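# Stand the carton upright and swing its lid open

## Task

A closed carton is lying on its side on the table. Turn it so it stands upright with the lid facing up, then open the lid until it is roughly vertical or tilted back past vertical. While the carton is shut, the lid's tab sits pushed down inside the wall that carries the thumb notch, so it has to be freed for the lid to open.

## Robot and tools

Robot: two arms, left_arm (on the +y side of the table) and right_arm (on the -y side), each ending in the same five-finger right hand, so the hands are not mirror images. Base positions in the scene frame: left_arm (-0.043, +0.677, +0.205) m, right_arm (+0.011, -0.717, +0.205) m. A camera stand is behind the arms. Cameras: cam_high (fixed, 504x504), cam_left_wrist and cam_right_wrist (672x504, fisheye, riding on the hands).

Scene frame: origin at table-top height midway between the nominal bases, +x outward over the table, +z up, +y toward left_arm. Reported hand positions (metres), quaternions (wxyz) and velocities are given in this frame and can be off by a few centimetres.

Hand point: a point 0.05 m in front of the palm, 0.15 m out from the wrist flange. Its +z runs along the straightened fingers (which reach 0.06 to 0.07 m past it), +y points out of the palm, +x runs across the palm away from the thumb. Finger centre lines sit 0.06 m behind the point along -y. A bracket on the little-finger side of the wrist can strike things, and with level fingers the wrist may hang well below the hand point and reach the table first.

The 28-number row (used by execute_actions and move): one flat list covering both arms, every value in [-1, 1], even if only one arm is meant to move. Order: left_arm dx, dy, dz, rx, ry, rz; then left hand little, ring, middle, index, thumb_bend, thumb_turn, force_limit, speed; then the same fourteen for right_arm. The six pose numbers are an offset, not a pose: they are measured from that arm's Hand target as it stood when the action or move began, along the Hand target's own axes. 1.0 equals 0.6 m for dx/dy/dz and 180 degrees for rx/ry/rz, which together form one rotation vector. Every row of an action counts from the same start, so a row of all zeros re-requests the current Hand target, and sending the same offset again moves further. The controller clips commanded orientation to within 32 degrees of the measured one.

Hand numbers are absolute targets, not offsets: fingers -1 straight to +1 curled; thumb_bend -1 straight to +1 fully bent; thumb_turn -1 beside the palm to +1 facing the fingers. force_limit maps -1..+1 to roughly 0..10 N fingertip force (0..15 N for the two thumb motors). speed rises from near zero at -1 to full at +0.48 and above. To keep a hand unchanged, repeat the last eight numbers actually sent to it; before any were sent, use its hand_measured values plus hand_force_limit and hand_speed. A grip of about 0.035 to 0.065 m works with the thumb turned fully in; for a gentle close use speed -0.94 or less.

Tools:
- execute_actions(actions, cameras): actions is a list of actions, each up to 15 rows at 1/30 s per row; a short action repeats its final row to fill 15. Images come only when actions is empty or cameras names them (["all"] for all).
- move(target, speed, blend, stop_force, zero, blocking, cameras): drives hand points in straight lines to target, one 28-number row or a list of up to 15 rows, all offsets counted from the same starting Hand targets. speed is m/s (0.002 to 3.2, default 0.25). blend in metres rounds corners in a list. stop_force in N (4 to 120, one value for both arms) ends an arm's path when its wrist sensor feels that much push against the motion; don't rely on it when the hand is rotating, and leave it out when backing away from a contact. zero (with stop_force) re-zeros the sensor first. blocking=false returns early while the move runs; not allowed with stop_force. The result adds a move: line (done, off_target, moving, held, fault) and limits (paced = pose clipped, held = steps withheld).
- wait(seconds, cameras): 0 to 10 s, arms hold their last command.
- stop(cameras): brakes a running move.
- zoom_image(camera, region): region [x0, y0, x1, y1] in pixels of that camera's latest image, at most 504 each way.
- show_instructions(): shows the reference image pages.
- zero_wrist_force(arm): zeros left_arm or right_arm wrist sensor.
- finished_scene(scene): ends the scene with its number; irreversible.

Result lines: Hand target (last commanded pose, the base for the next offset; the hand often rests a little short of it), end_effector_position/quat/velocities, Joint positions and torques, Wrist force/torque in the end-effector axes, hand_measured, hand_stopped_by (moving, target, force, stalled, fault), hand_load_n (positive when pushed open), MOTOR HOT warnings and fault lines.

Avoid: any contact force on an arm near 150 N or joint torque limits (elbow 130, wrist joints 46.9, shoulder 287 N m) causes a 10 s stop; a stiff arm commanded even slightly past a firm contact can fault. Approach slowly, keep targets only just past contact, and steer paths around each arm's own base. Keep the arms from pressing on each other or a hand closing on the other's fingers. Don't let the carton drop, fly or leave the table, don't release it while it is moving, and don't over-squeeze fingers. Long holds or stretched reaches heat motors toward an over-temperature stop.

Each tool is called after "Request:" as a command line: name --argument value for each argument, lists and objects as JSON in quotes; but a table of rows of numbers goes row by row, as --pt "numbers of a row", without its own name.

Reference images:

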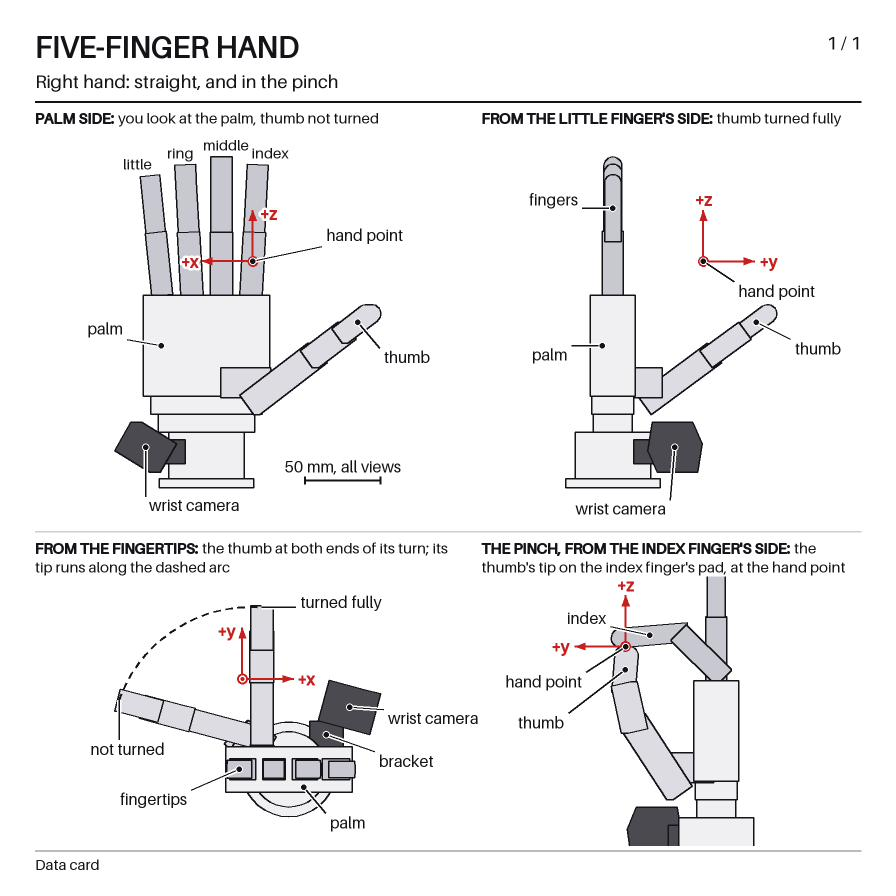

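## Session

Request:
execute_actions --actions '[]'

Scene clock: 0.00 s.
left_arm: end_effector_position=(-0.0891, +1.1208, +0.7865) hand_measured=(-1.000, -1.000, -1.000, -1.000, -1.000, -1.000) hand_load_n=(+0.0, +0.0, +0.0, +0.0, +0.0, +0.0) hand_stopped_by=(target, target, target, target, target, target) hand_force_limit=0.00 hand_speed=-0.80 end_effector_quat_wxyz=(+0.078, -0.677, +0.731, -0.042) | right_arm: end_effector_position=(+0.2077, -1.2140, +0.8536) hand_measured=(-1.000, -1.000, -1.000, -1.000, -1.000, -1.000) hand_load_n=(+0.0, +0.0, +0.0, +0.0, +0.0, +0.0) hand_stopped_by=(target, target, target, target, target, target) hand_force_limit=0.00 hand_speed=-0.80 end_effector_quat_wxyz=(+0.066, +0.617, +0.781, -0.074)
Joint positions: left_arm=[1.145 -1.717 1.578 1.606 1.715 -1.866] | right_arm=[-1.717 -1.611 1.368 1.619 1.538 -1.91]
Joint velocities: within noise
Joint torques (N m): no reading
Wrist force (N): no reading
Wrist torque (N m): no reading
Wrist force, peak (N): no reading
Hand target: left_arm -0.0891, +1.1208, +0.7865; -0.078, +0.677, -0.731, +0.042 | right_arm +0.2077, -1.2140, +0.8536; +0.066, +0.617, +0.781, -0.074

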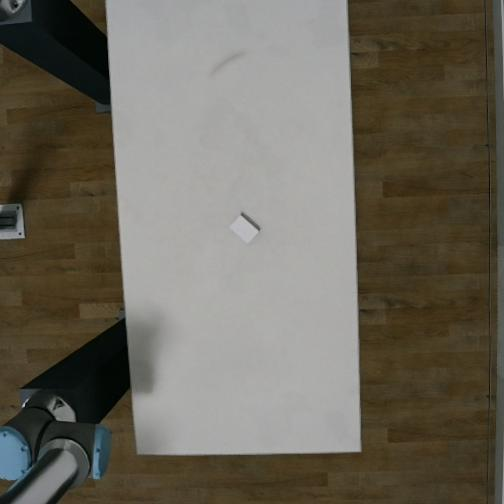

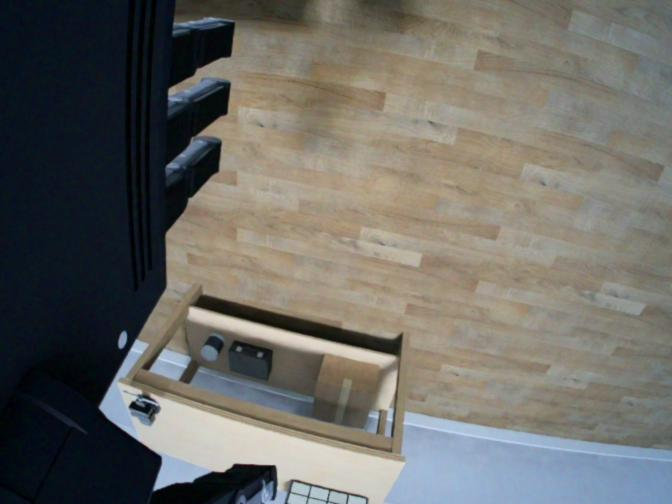

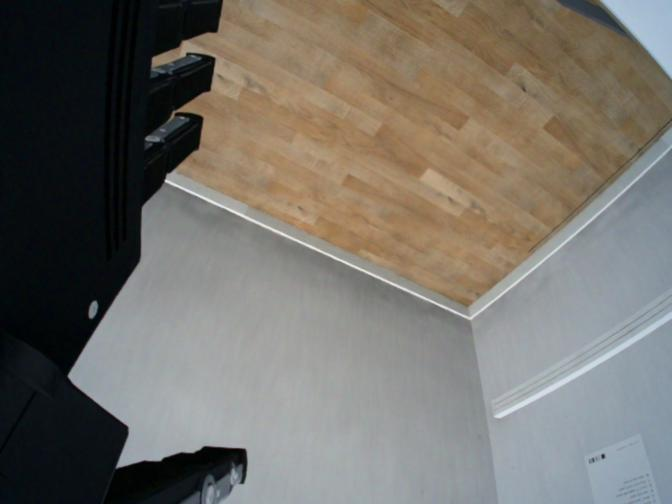

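Request:
zoom_image --camera "cam_high" --region '[205, 190, 285, 270]'

Request:
show_instructions

Scaled by 6.300 from the camera's 504x504 image, which has a finer 720x720 frame.

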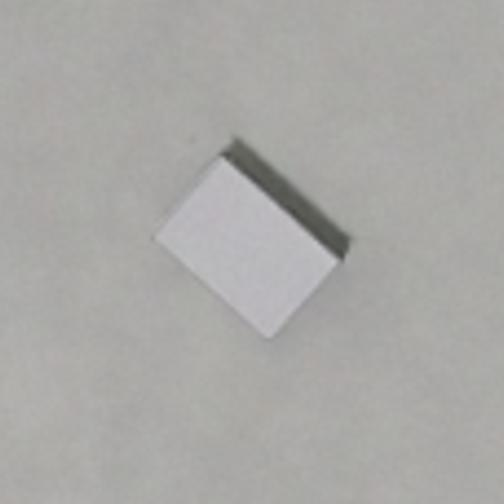

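Reference images for this scene: FIVE-FINGER HAND page 1.

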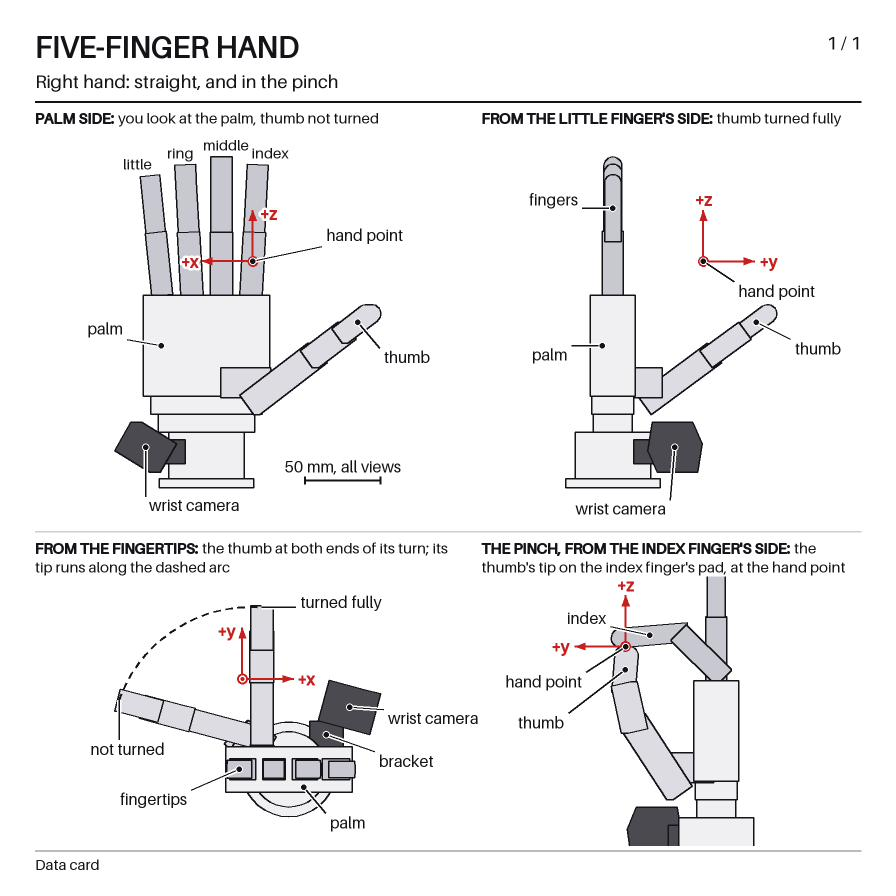

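Request:
move --pt "0 0 0 0 0 0 -1 -1 -1 -1 -1 -1 0.0 -0.8 0.2546 0.6563 0.301 -0.0018 0.0316 0.0371 -1 -1 -1 -1 -1 -1 0.0 -0.8" --pt "0 0 0 0 0 0 -1 -1 -1 -1 -1 -1 0.0 -0.8 0.9687 0.9763 0.5397 -0.0036 0.0633 0.0741 -1 -1 -1 -1 -1 -1 0.0 -0.8" --speed 0.6 --blend '[0.1, 0]' --cameras '[]'

Scene clock: 6.90 s.
left_arm: end_effector_position=(-0.0891, +1.1208, +0.7865) hand_measured=(-1.000, -1.000, -1.000, -1.000, -1.000, -1.000) hand_load_n=(+0.0, +0.0, +0.0, +0.0, +0.0, +0.0) hand_stopped_by=(target, target, target, target, target, target) hand_force_limit=0.00 hand_speed=-0.80 end_effector_quat_wxyz=(+0.078, -0.677, +0.731, -0.042) | right_arm: end_effector_position=(+0.6479, -0.5900, +0.4038) hand_measured=(-1.000, -1.000, -1.000, -1.000, -1.000, -1.000) hand_load_n=(+0.0, +0.0, -0.5, +0.0, +0.0, +0.0) hand_stopped_by=(target, target, target, target, target, target) hand_force_limit=0.00 hand_speed=-0.80 end_effector_quat_wxyz=(+0.000, +0.707, +0.707, +0.000)
Joint positions: left_arm=[1.145 -1.717 1.578 1.606 1.715 -1.866] | right_arm=[-0.066 -1.236 1.774 1.033 1.57 -0.028]
Joint torques (N m): left_arm=[-1.23 -29.26 -38.37 3.11 0.09 -0.21] | right_arm=[12.56 -49.58 -41.94 1.91 3.39 2.79]
Wrist force (N): left_arm=[0.3 0.1 -0.1] | right_arm=[-0.2 -0.1 -0.1]
Wrist torque (N m): left_arm=[0.02 -0.04 0.02] | right_arm=[0.01 0.02 -0.28]
Wrist force, peak (N): left_arm=[0.3 0.2 0.5] | right_arm=[-1.2 -2.2 -0.5]
Hand target: left_arm -0.0891, +1.1208, +0.7865; -0.078, +0.677, -0.731, +0.042 | right_arm +0.6480, -0.5899, +0.4037; +0.000, +0.707, +0.707, +0.000
Off the commanded pose: left_arm 0.000 m, 0 deg | right_arm 0.000 m, 0 deg.
move: done
No camera images: "cameras" was empty.

Request:
move --target '[0,0,0,0,0,0,-1,-1,-1,-1,-1,-1,0.0,-0.8,0.998,0.0288,0.3293,0,0,0,-1,-1,-1,-1,-1,-1,0.0,-0.8]' --speed 0.5 --cameras '["cam_right_wrist", "cam_high"]'

Scene clock: 9.33 s.
left_arm: end_effector_position=(-0.0891, +1.1208, +0.7865) hand_measured=(-1.000, -1.000, -1.000, -1.000, -1.000, -1.000) hand_load_n=(+0.0, +0.0, +0.0, +0.0, +0.0, +0.0) hand_stopped_by=(target, target, target, target, target, target) hand_force_limit=0.00 hand_speed=-0.80 end_effector_quat_wxyz=(+0.078, -0.677, +0.731, -0.042) | right_arm: end_effector_position=(+0.6656, +0.0090, +0.2067) hand_measured=(-1.000, -1.000, -1.000, -1.000, -1.000, -1.000) hand_load_n=(+0.0, +0.0, +0.0, +0.0, +0.0, +0.0) hand_stopped_by=(target, target, target, target, target, target) hand_force_limit=0.00 hand_speed=-0.80 end_effector_quat_wxyz=(+0.000, +0.707, +0.707, +0.000)
Joint positions: left_arm=[1.145 -1.717 1.578 1.606 1.715 -1.866] | right_arm=[0.685 -0.51 0.886 1.194 1.57 0.723]
Joint torques (N m): left_arm=[-1.4 -28.62 -38.24 2.94 0.02 -0.26] | right_arm=[12.28 -100.71 -45.57 7.37 3.25 3.26]
Wrist force (N): left_arm=[0.1 0.2 -0.3] | right_arm=[-0.2 -0.3 0.5]
Wrist torque (N m): left_arm=[0.06 0.00 0.02] | right_arm=[-0.07 0.00 -0.27]
Wrist force, peak (N): left_arm=[0.1 0.2 -0.3] | right_arm=[-1.9 -0.4 -0.9]
Hand target: left_arm -0.0891, +1.1208, +0.7865; -0.078, +0.677, -0.731, +0.042 | right_arm +0.6656, +0.0091, +0.2067; +0.000, +0.707, +0.707, +0.000
Off the commanded pose: left_arm 0.000 m, 0 deg | right_arm 0.000 m, 0 deg.
move: done
camera_calibration:
cam_right_wrist: T_world_to_cam=[[0.966813, 0.255309, 0.00953324, -0.648834], [0.207752, -0.807347, 0.552294, -0.252605], [0.148702, -0.531985, -0.833595, 0.191856], [0, 0, 0, 1]] pos_world=[0.651251, 0.0637775, 0.305628]
Images, in order (width x height): cam_high 504x504, cam_right_wrist 672x504.

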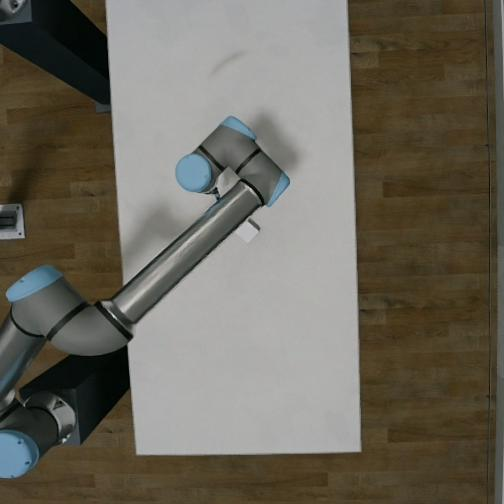

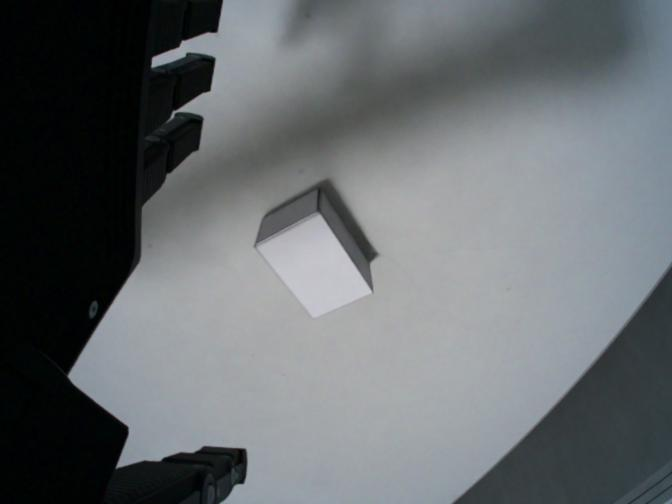

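Request:
zoom_image --camera "cam_right_wrist" --region '[240, 165, 400, 335]'

Scaled by 2.965 from the camera's 672x504 image, which has a finer 960x720 frame.

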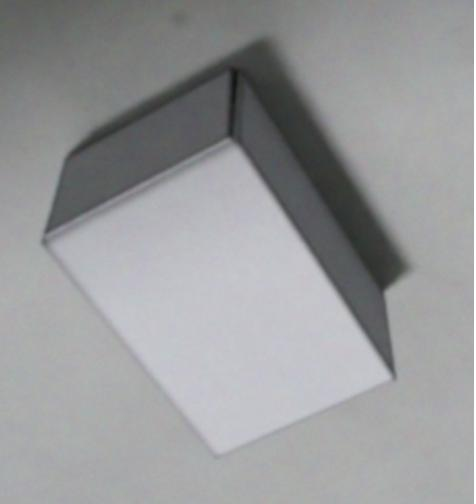

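Request:
move --target '[0,0,0,0,0,0,-1,-1,-1,-1,-1,-1,0.0,-0.8,0.032,-0.006,0.1915,0,-0.1667,0,-1,-1,-1,-1,-1,-1,0.0,-0.8]' --speed 0.4 --cameras '["cam_right_wrist"]'

Request:
zoom_image --camera "cam_right_wrist" --region '[220, 150, 440, 340]'

Scene clock: 13.60 s.
left_arm: end_effector_position=(-0.0891, +1.1208, +0.7865) hand_measured=(-1.000, -1.000, -1.000, -1.000, -1.000, -1.000) hand_load_n=(+0.0, +0.0, +0.0, +0.0, +0.0, +0.0) hand_stopped_by=(target, target, target, target, target, target) hand_force_limit=0.00 hand_speed=-0.80 end_effector_quat_wxyz=(+0.078, -0.677, +0.731, -0.042) | right_arm: end_effector_position=(+0.6616, +0.0279, +0.0919) hand_measured=(-1.000, -1.000, -1.000, -1.000, -1.000, -1.000) hand_load_n=(+0.0, +0.0, +0.0, +0.0, +0.0, +0.0) hand_stopped_by=(target, target, target, target, target, target) hand_force_limit=0.00 hand_speed=-0.80 end_effector_quat_wxyz=(+0.182, +0.683, +0.683, -0.182)
Joint positions: left_arm=[1.145 -1.717 1.578 1.606 1.715 -1.866] | right_arm=[0.793 0.058 0.096 1.816 1.914 0.9]
Joint torques (N m): left_arm=[-1.51 -28.71 -38.52 3.08 0.13 -0.08] | right_arm=[12.6 -114.8 -48.29 7.65 3.96 3.24]
Wrist force (N): left_arm=[-0.1 0.0 0.1] | right_arm=[0.0 0.1 0.6]
Wrist torque (N m): left_arm=[0.00 0.01 0.00] | right_arm=[-0.01 0.01 -0.22]
Wrist force, peak (N): left_arm=[0.3 0.3 0.3] | right_arm=[0.3 -0.4 1.6]
Hand target: left_arm -0.0891, +1.1208, +0.7865; -0.078, +0.677, -0.731, +0.042 | right_arm +0.6620, +0.0284, +0.0918; +0.183, +0.683, +0.683, -0.183
Off the commanded pose: left_arm 0.000 m, 0 deg | right_arm 0.001 m, 0 deg.
move: done
camera_calibration:
cam_right_wrist: T_world_to_cam=[[0.966621, 0.22725, -0.118325, -0.636092], [0.207643, -0.424299, 0.881393, -0.213945], [0.150092, -0.876543, -0.457324, 0.0808438], [0, 0, 0, 1]] pos_world=[0.647151, 0.124638, 0.150276]
Images, in order (width x height): cam_right_wrist 672x504.

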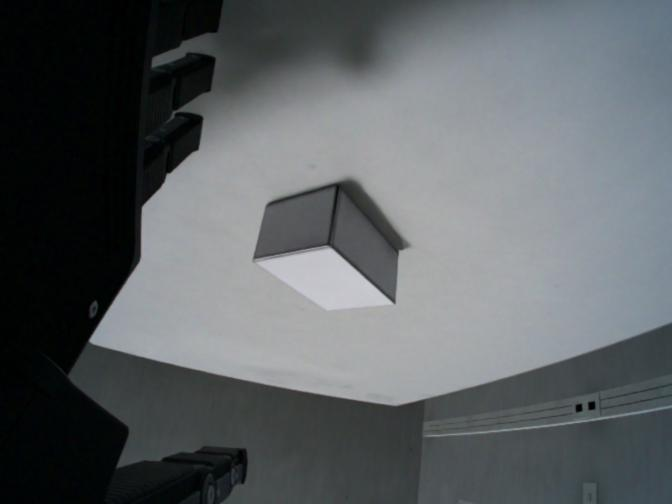

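Scaled by 2.291 from the camera's 672x504 image, which has a finer 960x720 frame.

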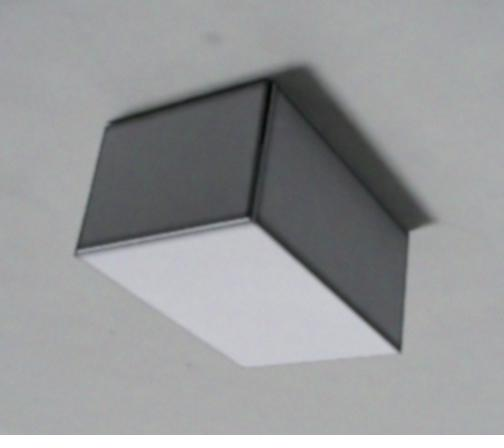

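Request:
zoom_image --camera "cam_right_wrist" --region '[245, 170, 345, 270]'

Request:
zoom_image --camera "cam_right_wrist" --region '[320, 175, 420, 315]'

Scaled by 5.040 from the camera's 672x504 image, which has a finer 960x720 frame.

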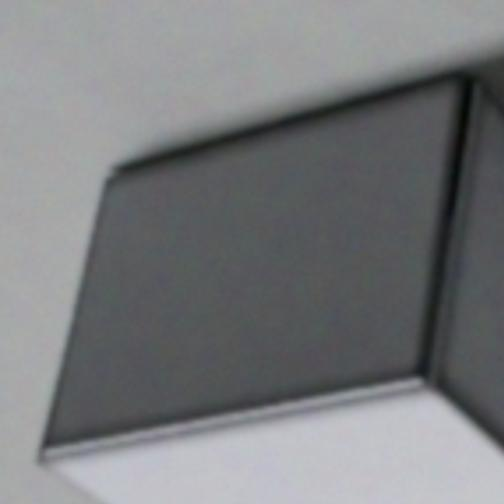

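Scaled by 3.600 from the camera's 672x504 image, which has a finer 960x720 frame.

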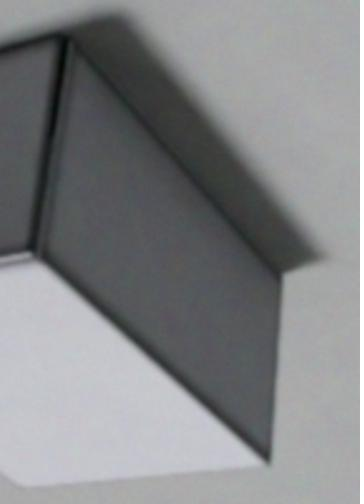

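Request:
move --pt "0 0 0 0 0 0 -1 -1 -1 -1 -1 -1 0.0 -0.8 -0.1211 -0.1283 0.0349 -0.125 0 -0.2165 -1 -1 -1 -1 -1 -1 0.0 -0.8" --pt "0 0 0 0 0 0 -1 -1 -1 -1 -1 -1 0.0 -0.8 -0.2614 -0.2083 0.1505 -0.25 0 -0.433 -1 -1 -1 -1 -1 -1 0.0 -0.8" --speed 0.5 --blend '[0.05, 0]' --cameras '["cam_right_wrist"]'

Request:
zoom_image --camera "cam_right_wrist" --region '[220, 150, 440, 340]'

Scene clock: 19.93 s.
left_arm: end_effector_position=(-0.0891, +1.1208, +0.7865) hand_measured=(-1.000, -1.000, -1.000, -1.000, -1.000, -1.000) hand_load_n=(+0.0, +0.0, +0.0, +0.0, -0.5, +0.0) hand_stopped_by=(target, target, target, target, target, target) hand_force_limit=0.00 hand_speed=-0.80 end_effector_quat_wxyz=(+0.078, -0.677, +0.731, -0.042) | right_arm: end_effector_position=(+0.5369, -0.1525, +0.0919) hand_measured=(-1.000, -1.000, -1.000, -1.000, -1.000, -1.000) hand_load_n=(+0.0, +0.0, +0.0, +0.0, +0.0, +0.0) hand_stopped_by=(target, target, target, target, target, target) hand_force_limit=0.00 hand_speed=-0.80 end_effector_quat_wxyz=(+0.259, +0.001, +0.966, +0.000)
Joint positions: left_arm=[1.145 -1.717 1.578 1.606 1.715 -1.866] | right_arm=[0.623 -0.845 1.862 0.126 1.882 -0.978]
Joint torques (N m): left_arm=[-0.87 -28.33 -38.76 2.94 0.01 -0.23] | right_arm=[-11.2 -88.91 -9.77 0.25 -2.36 -3.16]
Wrist force (N): left_arm=[0.2 0.3 0.1] | right_arm=[-0.1 -0.6 0.7]
Wrist torque (N m): left_arm=[0.03 -0.03 0.02] | right_arm=[-0.10 0.04 0.02]
Wrist force, peak (N): left_arm=[0.1 0.3 0.4] | right_arm=[-0.2 -1.5 0.8]
Hand target: left_arm -0.0891, +1.1208, +0.7865; -0.078, +0.677, -0.731, +0.042 | right_arm +0.5369, -0.1525, +0.0919; +0.259, +0.000, +0.966, +0.000
Off the commanded pose: left_arm 0.000 m, 0 deg | right_arm 0.000 m, 0 deg.
move: done
camera_calibration:
cam_right_wrist: T_world_to_cam=[[-0.225296, 0.966972, -0.119189, 0.278273], [0.422286, 0.207162, 0.882473, -0.283726], [0.878018, 0.148486, -0.455012, -0.293338], [0, 0, 0, 1]] pos_world=[0.440064, -0.166749, 0.150075]
Images, in order (width x height): cam_right_wrist 672x504.

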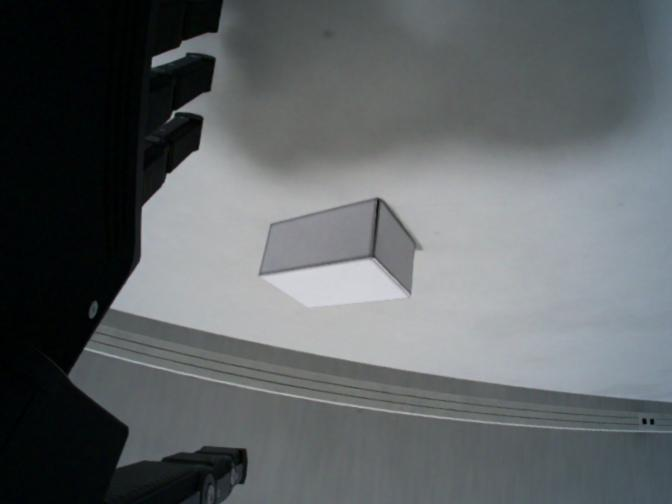

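Scaled by 2.291 from the camera's 672x504 image, which has a finer 960x720 frame.

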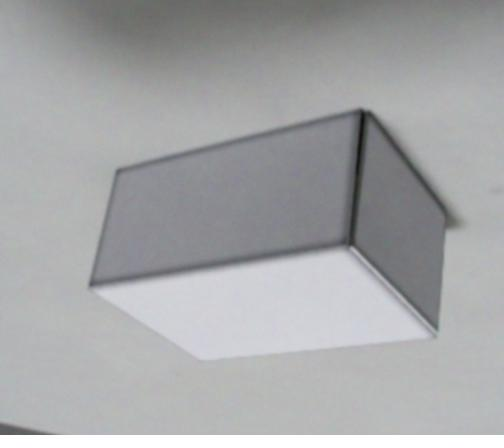

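Request:
zoom_image --camera "cam_right_wrist" --region '[340, 185, 440, 310]'

Request:
zoom_image --camera "cam_right_wrist" --region '[250, 190, 390, 310]'

Scaled by 4.032 from the camera's 672x504 image, which has a finer 960x720 frame.

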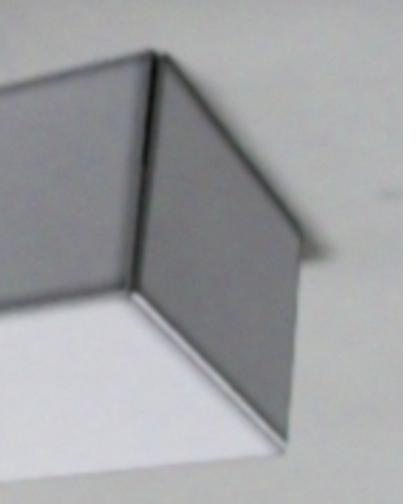

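Scaled by 3.600 from the camera's 672x504 image, which has a finer 960x720 frame.

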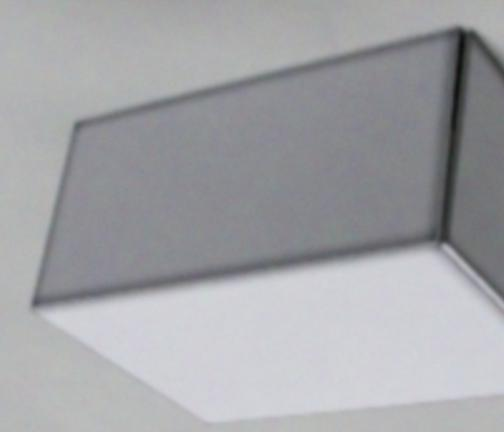

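Request:
move --pt "0.1095 -0.7872 0.3587 0.042 0.1147 -0.0646 1 1 1 -1 -1 1 0.0 -0.3 -0.1812 0.0458 -0.1033 0.0808 -0.1093 -0.3916 -1 -1 -0.6 -0.6 -1 1 0.0 -0.3" --pt "0.6562 -0.9768 0.6982 0.0924 0.2524 -0.1421 1 1 1 -1 -1 1 0.0 -0.3 -0.2163 0.0875 0.0593 0.1616 -0.2186 -0.7832 -1 -1 -0.6 -0.6 -1 1 0.0 -0.3" --speed 0.7 --blend '[0.06, 0]' --cameras '["cam_right_wrist", "cam_high"]'

Scene clock: 54.00 s.
left_arm: end_effector_position=(+0.5301, +0.7000, +0.4497) hand_measured=(+1.000, +1.000, +1.000, -1.000, -1.000, +1.000) hand_load_n=(+0.0, +0.0, +0.0, +0.0, +0.0, +0.0) hand_stopped_by=(target, target, target, target, target, target) hand_force_limit=0.00 hand_speed=-0.30 end_effector_quat_wxyz=(+0.124, +0.731, -0.528, +0.414) | right_arm: end_effector_position=(+0.6672, -0.1001, +0.1260) hand_measured=(-1.000, -1.000, -0.600, -0.600, -1.000, +1.000) hand_load_n=(+0.0, +0.0, +0.0, +0.0, +0.0, +0.5) hand_stopped_by=(target, target, target, target, target, target) hand_force_limit=0.00 hand_speed=-0.30 end_effector_quat_wxyz=(-0.314, +0.831, -0.191, +0.417)
Joint positions: left_arm=[-0.025 -1.409 1.89 0.464 2.26 -3.657] | right_arm=[0.587 -0.881 1.775 -0.414 1.752 -3.747]
Joint torques (N m): left_arm=[-12.37 -64.24 -25.58 0.14 -2.18 -3.1] | right_arm=[-11.56 -71.87 -17.84 -2.31 -3.03 -3.07]
Wrist force (N): left_arm=[-1.8 0.2 0.2] | right_arm=[-0.2 0.8 -0.3]
Wrist torque (N m): left_arm=[0.01 0.32 0.16] | right_arm=[0.17 -0.08 0.10]
Wrist force, peak (N): left_arm=[-2.2 -2.2 0.2] | right_arm=[-0.5 -0.8 1.1]
Hand target: left_arm +0.5301, +0.7000, +0.4496; +0.124, +0.731, -0.527, +0.414 | right_arm +0.6672, -0.1001, +0.1260; -0.314, +0.831, -0.191, +0.417
Off the commanded pose: left_arm 0.000 m, 0 deg | right_arm 0.000 m, 0 deg.
move: done
camera_calibration:
cam_right_wrist: T_world_to_cam=[[0.0872048, -0.856645, -0.508483, -0.080861], [-0.92837, 0.11523, -0.353344, 0.667978], [0.361282, 0.502873, -0.785235, 0.0219166], [0, 0, 0, 1]] pos_world=[0.619264, -0.157261, 0.212119]
Images, in order (width x height): cam_high 504x504, cam_right_wrist 672x504.

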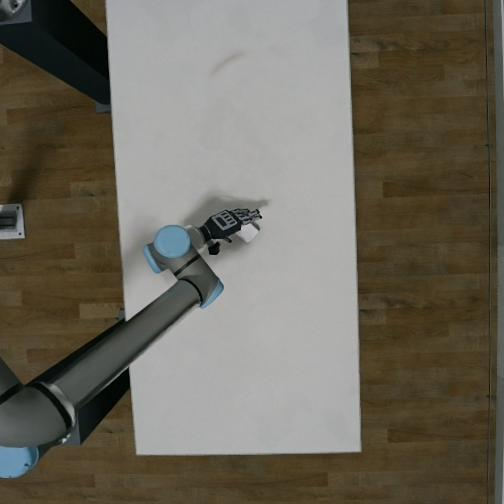

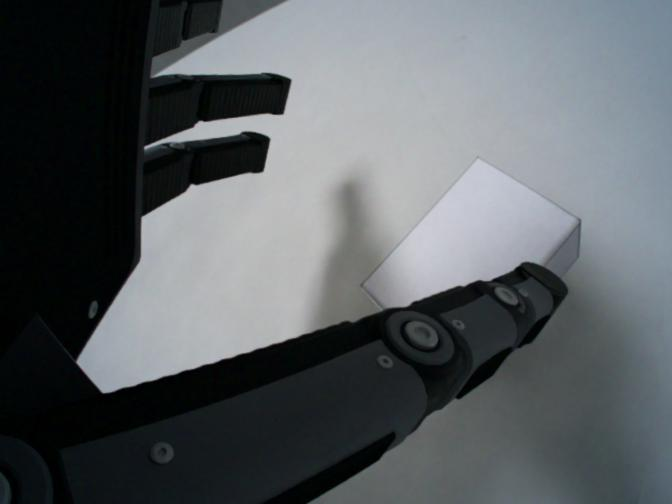

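Request:
move --target '[0.359,0.714,0.8473,0.0756,0.2065,-0.1163,1,1,1,-1,-1,1,0.0,-0.3,-0.0885,0.1055,0.0677,0,0,0,-1,-1,-0.6,-0.6,-1,1,0.0,-0.3]' --speed 0.5 --cameras '["cam_right_wrist", "cam_left_wrist"]'

Scene clock: 57.60 s.
left_arm: end_effector_position=(+0.4186, +0.0647, +0.1810) hand_measured=(+1.000, +1.000, +1.000, -1.000, -1.000, +1.000) hand_load_n=(+0.0, +0.0, +0.0, +0.0, +0.0, +0.0) hand_stopped_by=(target, target, target, target, target, target) hand_force_limit=0.00 hand_speed=-0.30 end_effector_quat_wxyz=(+0.271, +0.653, -0.270, +0.653) | right_arm: end_effector_position=(+0.6660, -0.1007, +0.0340) hand_measured=(-1.000, -1.000, -0.600, -0.600, -1.000, +1.000) hand_load_n=(+0.0, +0.0, +0.0, +0.0, +0.0, +0.0) hand_stopped_by=(target, target, target, target, target, target) hand_force_limit=0.00 hand_speed=-0.30 end_effector_quat_wxyz=(-0.314, +0.831, -0.191, +0.417)
Joint positions: left_arm=[-1.302 -0.971 2.336 -1.365 1.116 -4.713] | right_arm=[0.587 -0.757 1.773 -0.536 1.753 -3.747]
Joint torques (N m): left_arm=[-13.97 -50.06 -19.28 -4.43 -2.58 2.12] | right_arm=[11.91 -75.28 -31.37 -2.42 3.57 1.86]
Wrist force (N): left_arm=[-1.4 -0.7 -0.5] | right_arm=[-0.1 0.2 0.1]
Wrist torque (N m): left_arm=[-0.20 0.31 0.02] | right_arm=[0.06 -0.11 0.10]
Wrist force, peak (N): left_arm=[-2.6 0.8 1.3] | right_arm=[-0.3 0.6 -0.5]
Hand target: left_arm +0.4186, +0.0646, +0.1810; +0.271, +0.653, -0.270, +0.653 | right_arm +0.6660, -0.1007, +0.0340; -0.314, +0.831, -0.191, +0.417
Off the commanded pose: left_arm 0.000 m, 0 deg | right_arm 0.000 m, 0 deg.
move: done
camera_calibration:
cam_left_wrist: T_world_to_cam=[[-0.669904, -0.715313, 0.198886, 0.299317], [-0.508872, 0.247309, -0.824553, 0.341506], [0.540628, -0.653579, -0.529676, 0.0252415], [0, 0, 0, 1]] pos_world=[0.36065, 0.146145, 0.23543]
cam_right_wrist: T_world_to_cam=[[0.0874735, -0.856703, -0.508339, -0.128388], [-0.92839, 0.114901, -0.353398, 0.634462], [0.361165, 0.50285, -0.785304, -0.0495775], [0, 0, 0, 1]] pos_world=[0.618164, -0.157961, 0.120019]
Images, in order (width x height): cam_left_wrist 672x504, cam_right_wrist 672x504.

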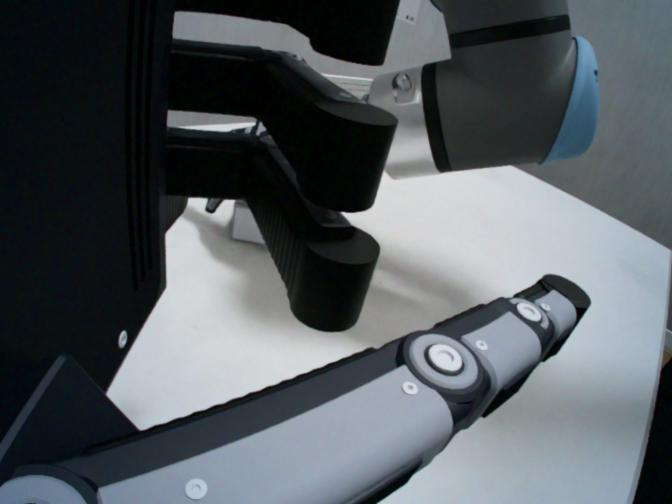

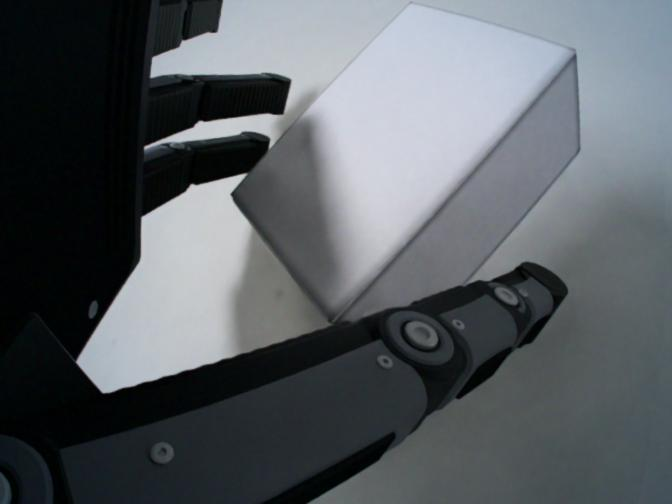

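Request:
move --pt "0 0 0 0 0 0 1 1 1 -1 -1 1 0.0 -0.3 -0.0057 0.0068 0.0045 0 0 0 -1 -1 -0.6 -0.6 -1 1 0.0 -0.3" --pt "0 0 0 0 0 0 1 1 1 -1 -1 1 0.0 -0.3 -0.0057 0.0068 0.0045 0 0 0 -1 -1 0.3 0.3 0.1 1 -0.2 -0.88" --speed 0.1 --cameras '["cam_right_wrist"]'

Scene clock: 61.83 s.
left_arm: end_effector_position=(+0.4186, +0.0646, +0.1810) hand_measured=(+1.000, +1.000, +1.000, -1.000, -1.000, +1.000) hand_load_n=(+0.0, +0.0, +0.0, +0.0, +0.0, +0.0) hand_stopped_by=(target, target, target, target, target, target) hand_force_limit=0.00 hand_speed=-0.30 end_effector_quat_wxyz=(+0.271, +0.653, -0.270, +0.653) | right_arm: end_effector_position=(+0.6660, -0.1007, +0.0280) hand_measured=(-1.000, -1.000, -0.190, -0.168, -0.782, +1.000) hand_load_n=(+0.0, +0.0, +4.0, +5.5, +8.5, +0.0) hand_stopped_by=(target, target, force, force, force, target) hand_force_limit=-0.20 hand_speed=-0.88 end_effector_quat_wxyz=(-0.314, +0.831, -0.191, +0.417)
Joint positions: left_arm=[-1.302 -0.971 2.336 -1.365 1.116 -4.713] | right_arm=[0.587 -0.749 1.772 -0.543 1.753 -3.747]
Joint torques (N m): left_arm=[-14.72 -50.63 -18 -4.19 -2.59 1.84] | right_arm=[3.38 -76.76 -30.66 -2.17 1.81 -2.29]
Wrist force (N): left_arm=[-1.1 -0.6 -0.6] | right_arm=[0.0 0.2 -0.2]
Wrist torque (N m): left_arm=[-0.19 0.26 0.04] | right_arm=[0.07 -0.11 0.11]
Wrist force, peak (N): left_arm=[-1.8 -0.8 -0.8] | right_arm=[-0.7 0.7 -0.1]
Hand target: left_arm +0.4186, +0.0646, +0.1810; +0.271, +0.653, -0.270, +0.653 | right_arm +0.6660, -0.1007, +0.0280; -0.314, +0.831, -0.191, +0.417
Off the commanded pose: left_arm 0.000 m, 0 deg | right_arm 0.000 m, 0 deg.
move: done
camera_calibration:
cam_right_wrist: T_world_to_cam=[[0.0874735, -0.856703, -0.508339, -0.131388], [-0.92839, 0.114901, -0.353398, 0.632377], [0.361165, 0.50285, -0.785304, -0.0542107], [0, 0, 0, 1]] pos_world=[0.618164, -0.157961, 0.114119]
Images, in order (width x height): cam_right_wrist 672x504.

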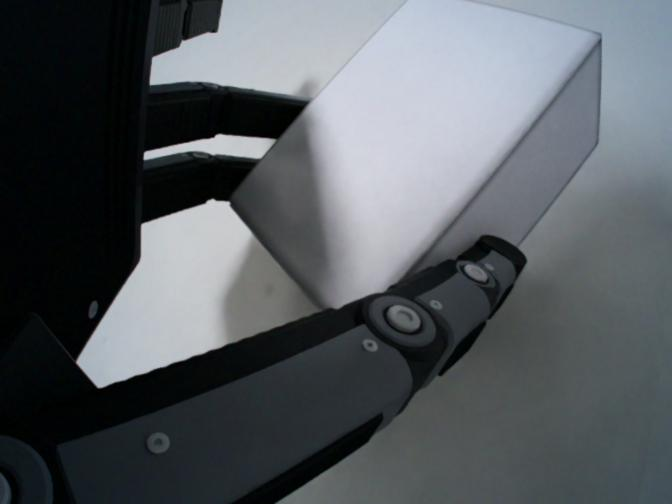

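Request:
move --pt "0 0 0 0 0 0 -1 -1 -1 -1 -1 1 0.0 -0.3 0.0669 -0.0795 -0.053 0 0 0 -1 -1 0.3 0.3 0.1 1 -0.2 -0.88" --pt "0 0 0 0 0 0 -1 -1 -1 -1 -1 1 0.0 -0.3 0.0813 -0.0966 -0.0644 0 -0.1388 0.208 -1 -1 0.3 0.3 0.1 1 -0.2 -0.88" --pt "0 0 0 0 0 0 -1 -1 -1 -1 -1 1 0.0 -0.3 0.0765 -0.0909 -0.0606 0 -0.2775 0.416 -1 -1 0.3 0.3 0.1 1 -0.2 -0.88" --speed '[0.2, 0.4, 0.4]' --blend '[0.01, 0.02, 0]' --cameras '["all"]'

Scene clock: 66.63 s.
left_arm: end_effector_position=(+0.4186, +0.0646, +0.1810) hand_measured=(-1.000, -1.000, -1.000, -1.000, -1.000, +1.000) hand_load_n=(+0.0, +0.0, +0.0, +0.0, +0.0, +0.0) hand_stopped_by=(target, target, target, target, target, target) hand_force_limit=0.00 hand_speed=-0.30 end_effector_quat_wxyz=(+0.271, +0.653, -0.270, +0.653) | right_arm: end_effector_position=(+0.6660, -0.1008, +0.1080) hand_measured=(-1.000, -1.000, -0.190, -0.168, -0.782, +1.000) hand_load_n=(+0.0, +0.0, +4.5, +5.5, +8.5, +0.0) hand_stopped_by=(target, target, force, force, force, target) hand_force_limit=-0.20 hand_speed=-0.88 end_effector_quat_wxyz=(-0.543, +0.639, -0.500, -0.216)
Joint positions: left_arm=[-1.302 -0.971 2.336 -1.365 1.116 -4.713] | right_arm=[0.226 -0.692 1.685 -0.422 0.628 -2.578]
Joint torques (N m): left_arm=[-4.21 -52.76 -14.71 -2.69 1.53 1.76] | right_arm=[-10.79 -78.43 -12.5 -1.41 -4.05 3.51]
Wrist force (N): left_arm=[-1.4 -0.7 -0.7] | right_arm=[-0.2 -0.1 0.2]
Wrist torque (N m): left_arm=[-0.20 0.28 0.01] | right_arm=[0.06 0.07 -0.15]
Wrist force, peak (N): left_arm=[-1.9 -0.3 -0.8] | right_arm=[-1.1 1.2 0.3]
Hand target: left_arm +0.4186, +0.0646, +0.1810; +0.271, +0.653, -0.270, +0.653 | right_arm +0.6660, -0.1008, +0.1080; -0.543, +0.639, -0.500, -0.216
Off the commanded pose: left_arm 0.000 m, 0 deg | right_arm 0.000 m, 0 deg.
move: done; blend cut to 0 m at target 1
camera_calibration:
cam_left_wrist: T_world_to_cam=[[-0.669813, -0.715402, 0.198872, 0.299229], [-0.508811, 0.247149, -0.824639, 0.341552], [0.540797, -0.653542, -0.529548, 0.0250794], [0, 0, 0, 1]] pos_world=[0.36065, 0.146045, 0.23543]
cam_right_wrist: T_world_to_cam=[[-0.743659, -0.0252134, -0.668084, 0.563839], [-0.656967, -0.157724, 0.737237, 0.334494], [-0.123961, 0.987161, 0.100729, 0.284783], [0, 0, 0, 1]] pos_world=[0.674357, -0.214153, 0.101405]

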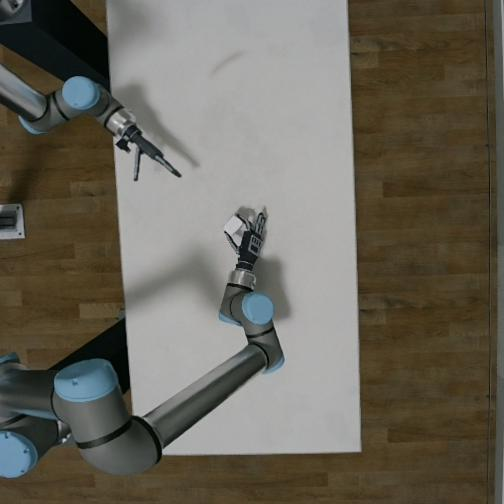

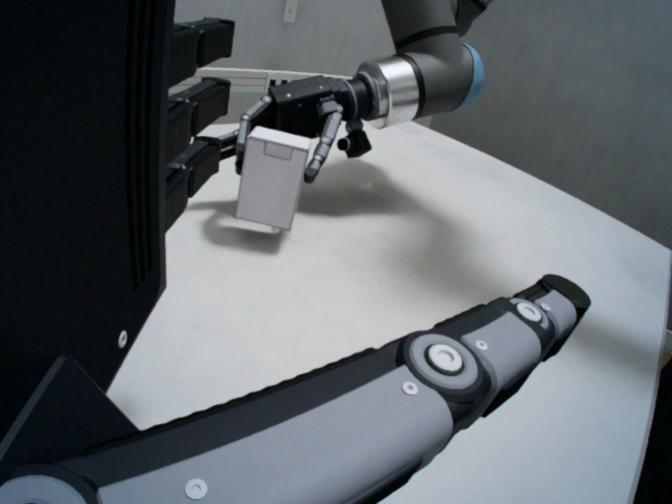

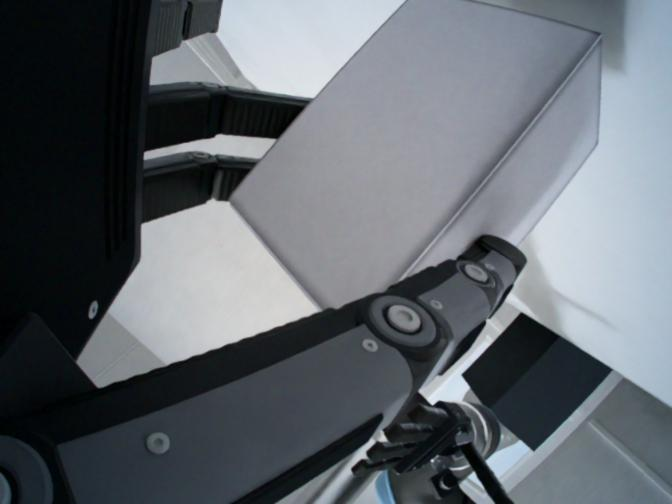

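Request:
zoom_image --camera "cam_left_wrist" --region '[215, 100, 335, 250]'

Request:
zoom_image --camera "cam_left_wrist" --region '[235, 120, 315, 170]'

Scaled by 3.360 from the camera's 672x504 image, which has a finer 960x720 frame.

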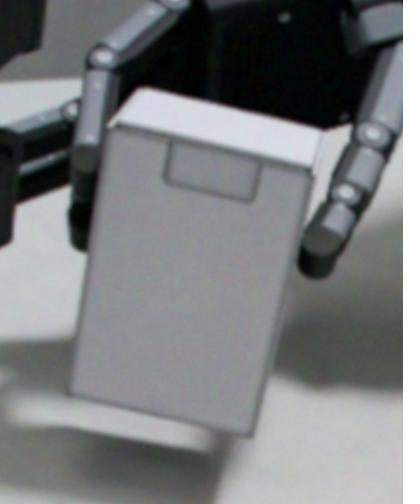

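Scaled by 6.300 from the camera's 672x504 image, which has a finer 960x720 frame.

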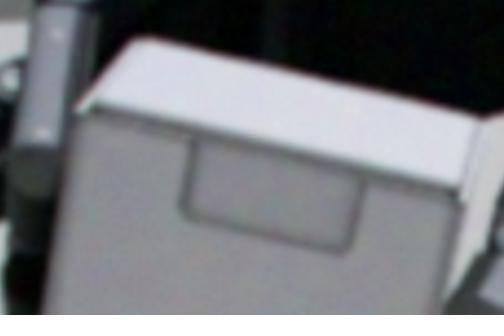

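Request:
zoom_image --camera "cam_left_wrist" --region '[155, 110, 255, 210]'

Scaled by 5.040 from the camera's 672x504 image, which has a finer 960x720 frame.

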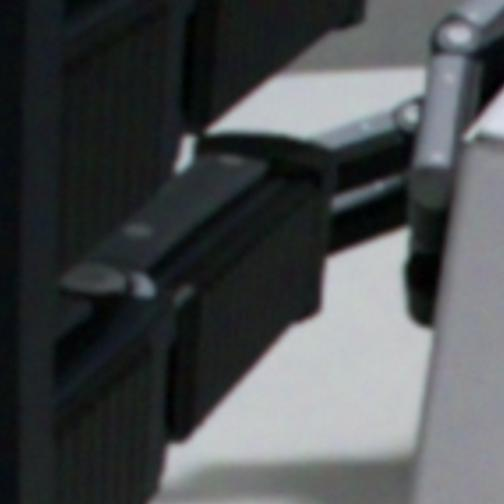

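Request:
move --pt "-0.0083 -0.053 0.112 0 0 0.75 -1 -1 -1 -1 -1 1 0.0 -0.3 0.0178 0.0103 0.0069 -0.0076 0.0091 0.0061 -1 -1 0.3 0.3 0.1 1 -0.2 -0.88" --pt "-0.075 -0.1128 0.2505 0 0 -0.5 -1 -1 -1 -1 -1 1 0.0 -0.3 0.0178 0.0103 0.0069 -0.0076 0.0091 0.0061 -1 -1 0.3 0.3 0.1 1 -0.2 -0.88" --speed 1.0 --blend '[0.05, 0]' --cameras '["cam_left_wrist", "cam_high"]'

Scene clock: 76.53 s.
left_arm: end_effector_position=(+0.5727, +0.0062, +0.1359) hand_measured=(-1.000, -1.000, -1.000, -1.000, -1.000, +1.000) hand_load_n=(+0.0, +0.0, +0.0, +0.0, +0.0, +0.0) hand_stopped_by=(target, target, target, target, target, target) hand_force_limit=0.00 hand_speed=-0.30 end_effector_quat_wxyz=(+0.653, +0.653, +0.271, +0.270) | right_arm: end_effector_position=(+0.6660, -0.1008, +0.0950) hand_measured=(-1.000, -1.000, -0.190, -0.168, -0.782, +1.000) hand_load_n=(+0.0, +0.0, +4.0, +5.5, +8.5, +0.0) hand_stopped_by=(target, target, force, force, force, target) hand_force_limit=-0.20 hand_speed=-0.88 end_effector_quat_wxyz=(-0.526, +0.644, -0.512, -0.218)
Joint positions: left_arm=[-1.135 -0.643 1.988 -1.345 1.283 -0.001] | right_arm=[0.229 -0.671 1.661 -0.363 0.642 -2.603]
Joint torques (N m): left_arm=[11.33 -72.88 -21.24 -4.4 1.99 2.02] | right_arm=[9.62 -80.99 -30.54 4.51 2.3 -3.01]
Wrist force (N): left_arm=[-0.2 -0.4 -0.5] | right_arm=[0.1 -0.1 -0.1]
Wrist torque (N m): left_arm=[-0.14 0.19 -0.10] | right_arm=[0.09 0.03 0.13]
Wrist force, peak (N): left_arm=[1.1 -1.4 -1.4] | right_arm=[-0.7 -0.2 0.5]
Hand target: left_arm +0.5727, +0.0062, +0.1360; +0.653, +0.653, +0.271, +0.270 | right_arm +0.6660, -0.1008, +0.0950; -0.526, +0.644, -0.512, -0.218
Off the commanded pose: left_arm 0.000 m, 0 deg | right_arm 0.000 m, 0 deg.
move: done
camera_calibration:
cam_left_wrist: T_world_to_cam=[[0.163279, 0.118419, 0.979447, -0.218693], [-0.961111, -0.205029, 0.185011, 0.521858], [0.222724, -0.971566, 0.0803372, -0.0190312], [0, 0, 0, 1]] pos_world=[0.54151, 0.114403, 0.119177]
Images, in order (width x height): cam_high 504x504, cam_left_wrist 672x504.

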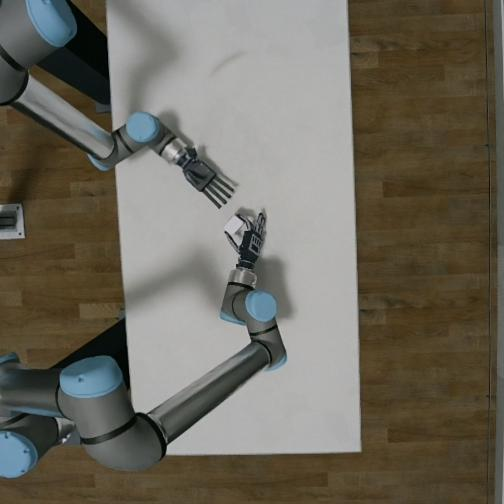

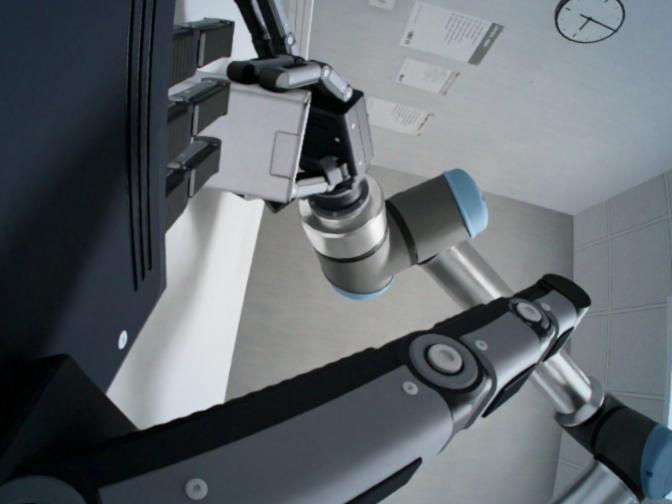

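Request:
move --target '[0,0,0,0,0,0,-1,-1,-1,-1,-1,1,0.0,-0.3,0.0478,0.0265,0.0206,0,0,0,-1,-1,0.3,0.3,0.1,1,-0.2,-0.88]' --speed 0.03 --stop_force 4 --cameras '["all"]'

Scene clock: 80.20 s.
left_arm: end_effector_position=(+0.5727, +0.0062, +0.1360) hand_measured=(-1.000, -1.000, -1.000, -1.000, -1.000, +1.000) hand_load_n=(+0.0, +0.0, +0.0, +0.0, +0.0, +0.0) hand_stopped_by=(target, target, target, target, target, target) hand_force_limit=0.00 hand_speed=-0.30 end_effector_quat_wxyz=(+0.653, +0.653, +0.271, +0.270) | right_arm: end_effector_position=(+0.6660, -0.1008, +0.0750) hand_measured=(-1.000, -1.000, -0.190, -0.168, -0.782, +1.000) hand_load_n=(-0.5, +0.0, +5.0, +5.0, +8.5, +0.5) hand_stopped_by=(target, target, force, force, force, target) hand_force_limit=-0.20 hand_speed=-0.88 end_effector_quat_wxyz=(-0.526, +0.644, -0.512, -0.218)
Joint positions: left_arm=[-1.135 -0.643 1.988 -1.345 1.283 -0.001] | right_arm=[0.229 -0.643 1.655 -0.384 0.642 -2.603]
Joint torques (N m): left_arm=[11.48 -73.07 -21.01 -4.16 2.47 1.88] | right_arm=[6.83 -101.34 -11.89 4.31 2.25 -2.55]
Wrist force (N): left_arm=[-0.3 -0.6 -0.3] | right_arm=[0.0 -0.2 0.1]
Wrist torque (N m): left_arm=[-0.17 0.19 -0.10] | right_arm=[0.05 0.05 0.12]
Wrist force, peak (N): left_arm=[-0.5 -0.7 -0.7] | right_arm=[-6.9 -4.1 -3.3]
Hand target: left_arm +0.5727, +0.0062, +0.1360; +0.653, +0.653, +0.271, +0.270 | right_arm +0.6660, -0.1008, +0.0750; -0.526, +0.644, -0.512, -0.218 (not the last commanded pose)
Off the commanded pose: left_arm 0.000 m, 0 deg | right_arm 0.015 m, 0 deg.
move: contact (right_arm)
camera_calibration:
cam_left_wrist: T_world_to_cam=[[0.163011, 0.118229, 0.979515, -0.218631], [-0.961182, -0.204974, 0.184701, 0.521909], [0.222612, -0.9716, 0.0802265, -0.0189611], [0, 0, 0, 1]] pos_world=[0.54151, 0.114404, 0.119277]
cam_right_wrist: T_world_to_cam=[[-0.763206, -0.0443076, -0.644634, 0.551111], [-0.634701, -0.135604, 0.760767, 0.344562], [-0.121123, 0.989772, 0.0753715, 0.288368], [0, 0, 0, 1]] pos_world=[0.674233, -0.214276, 0.0713992]

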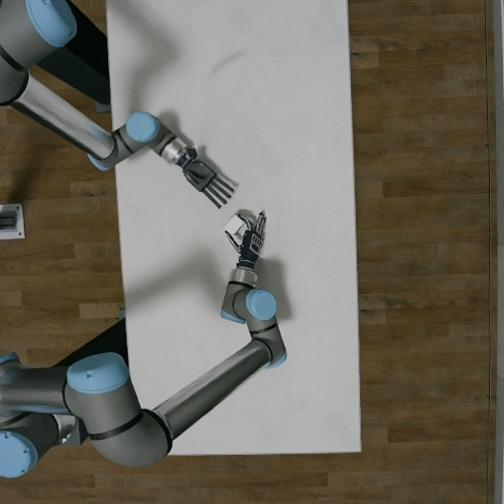

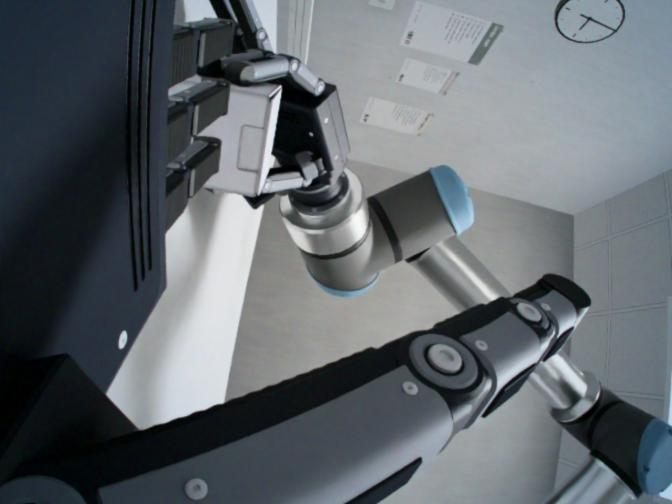

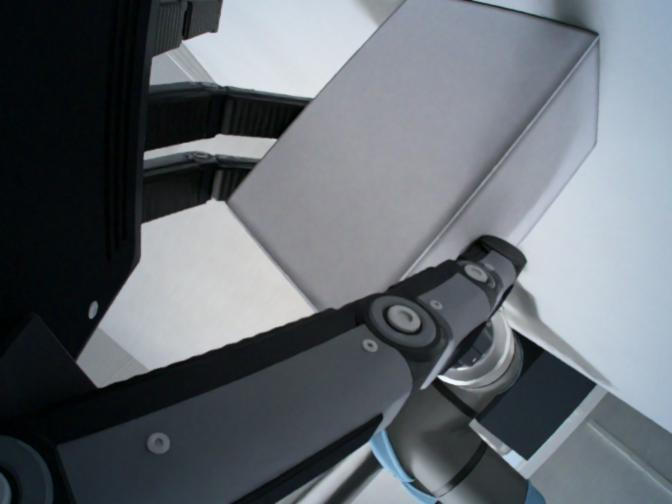

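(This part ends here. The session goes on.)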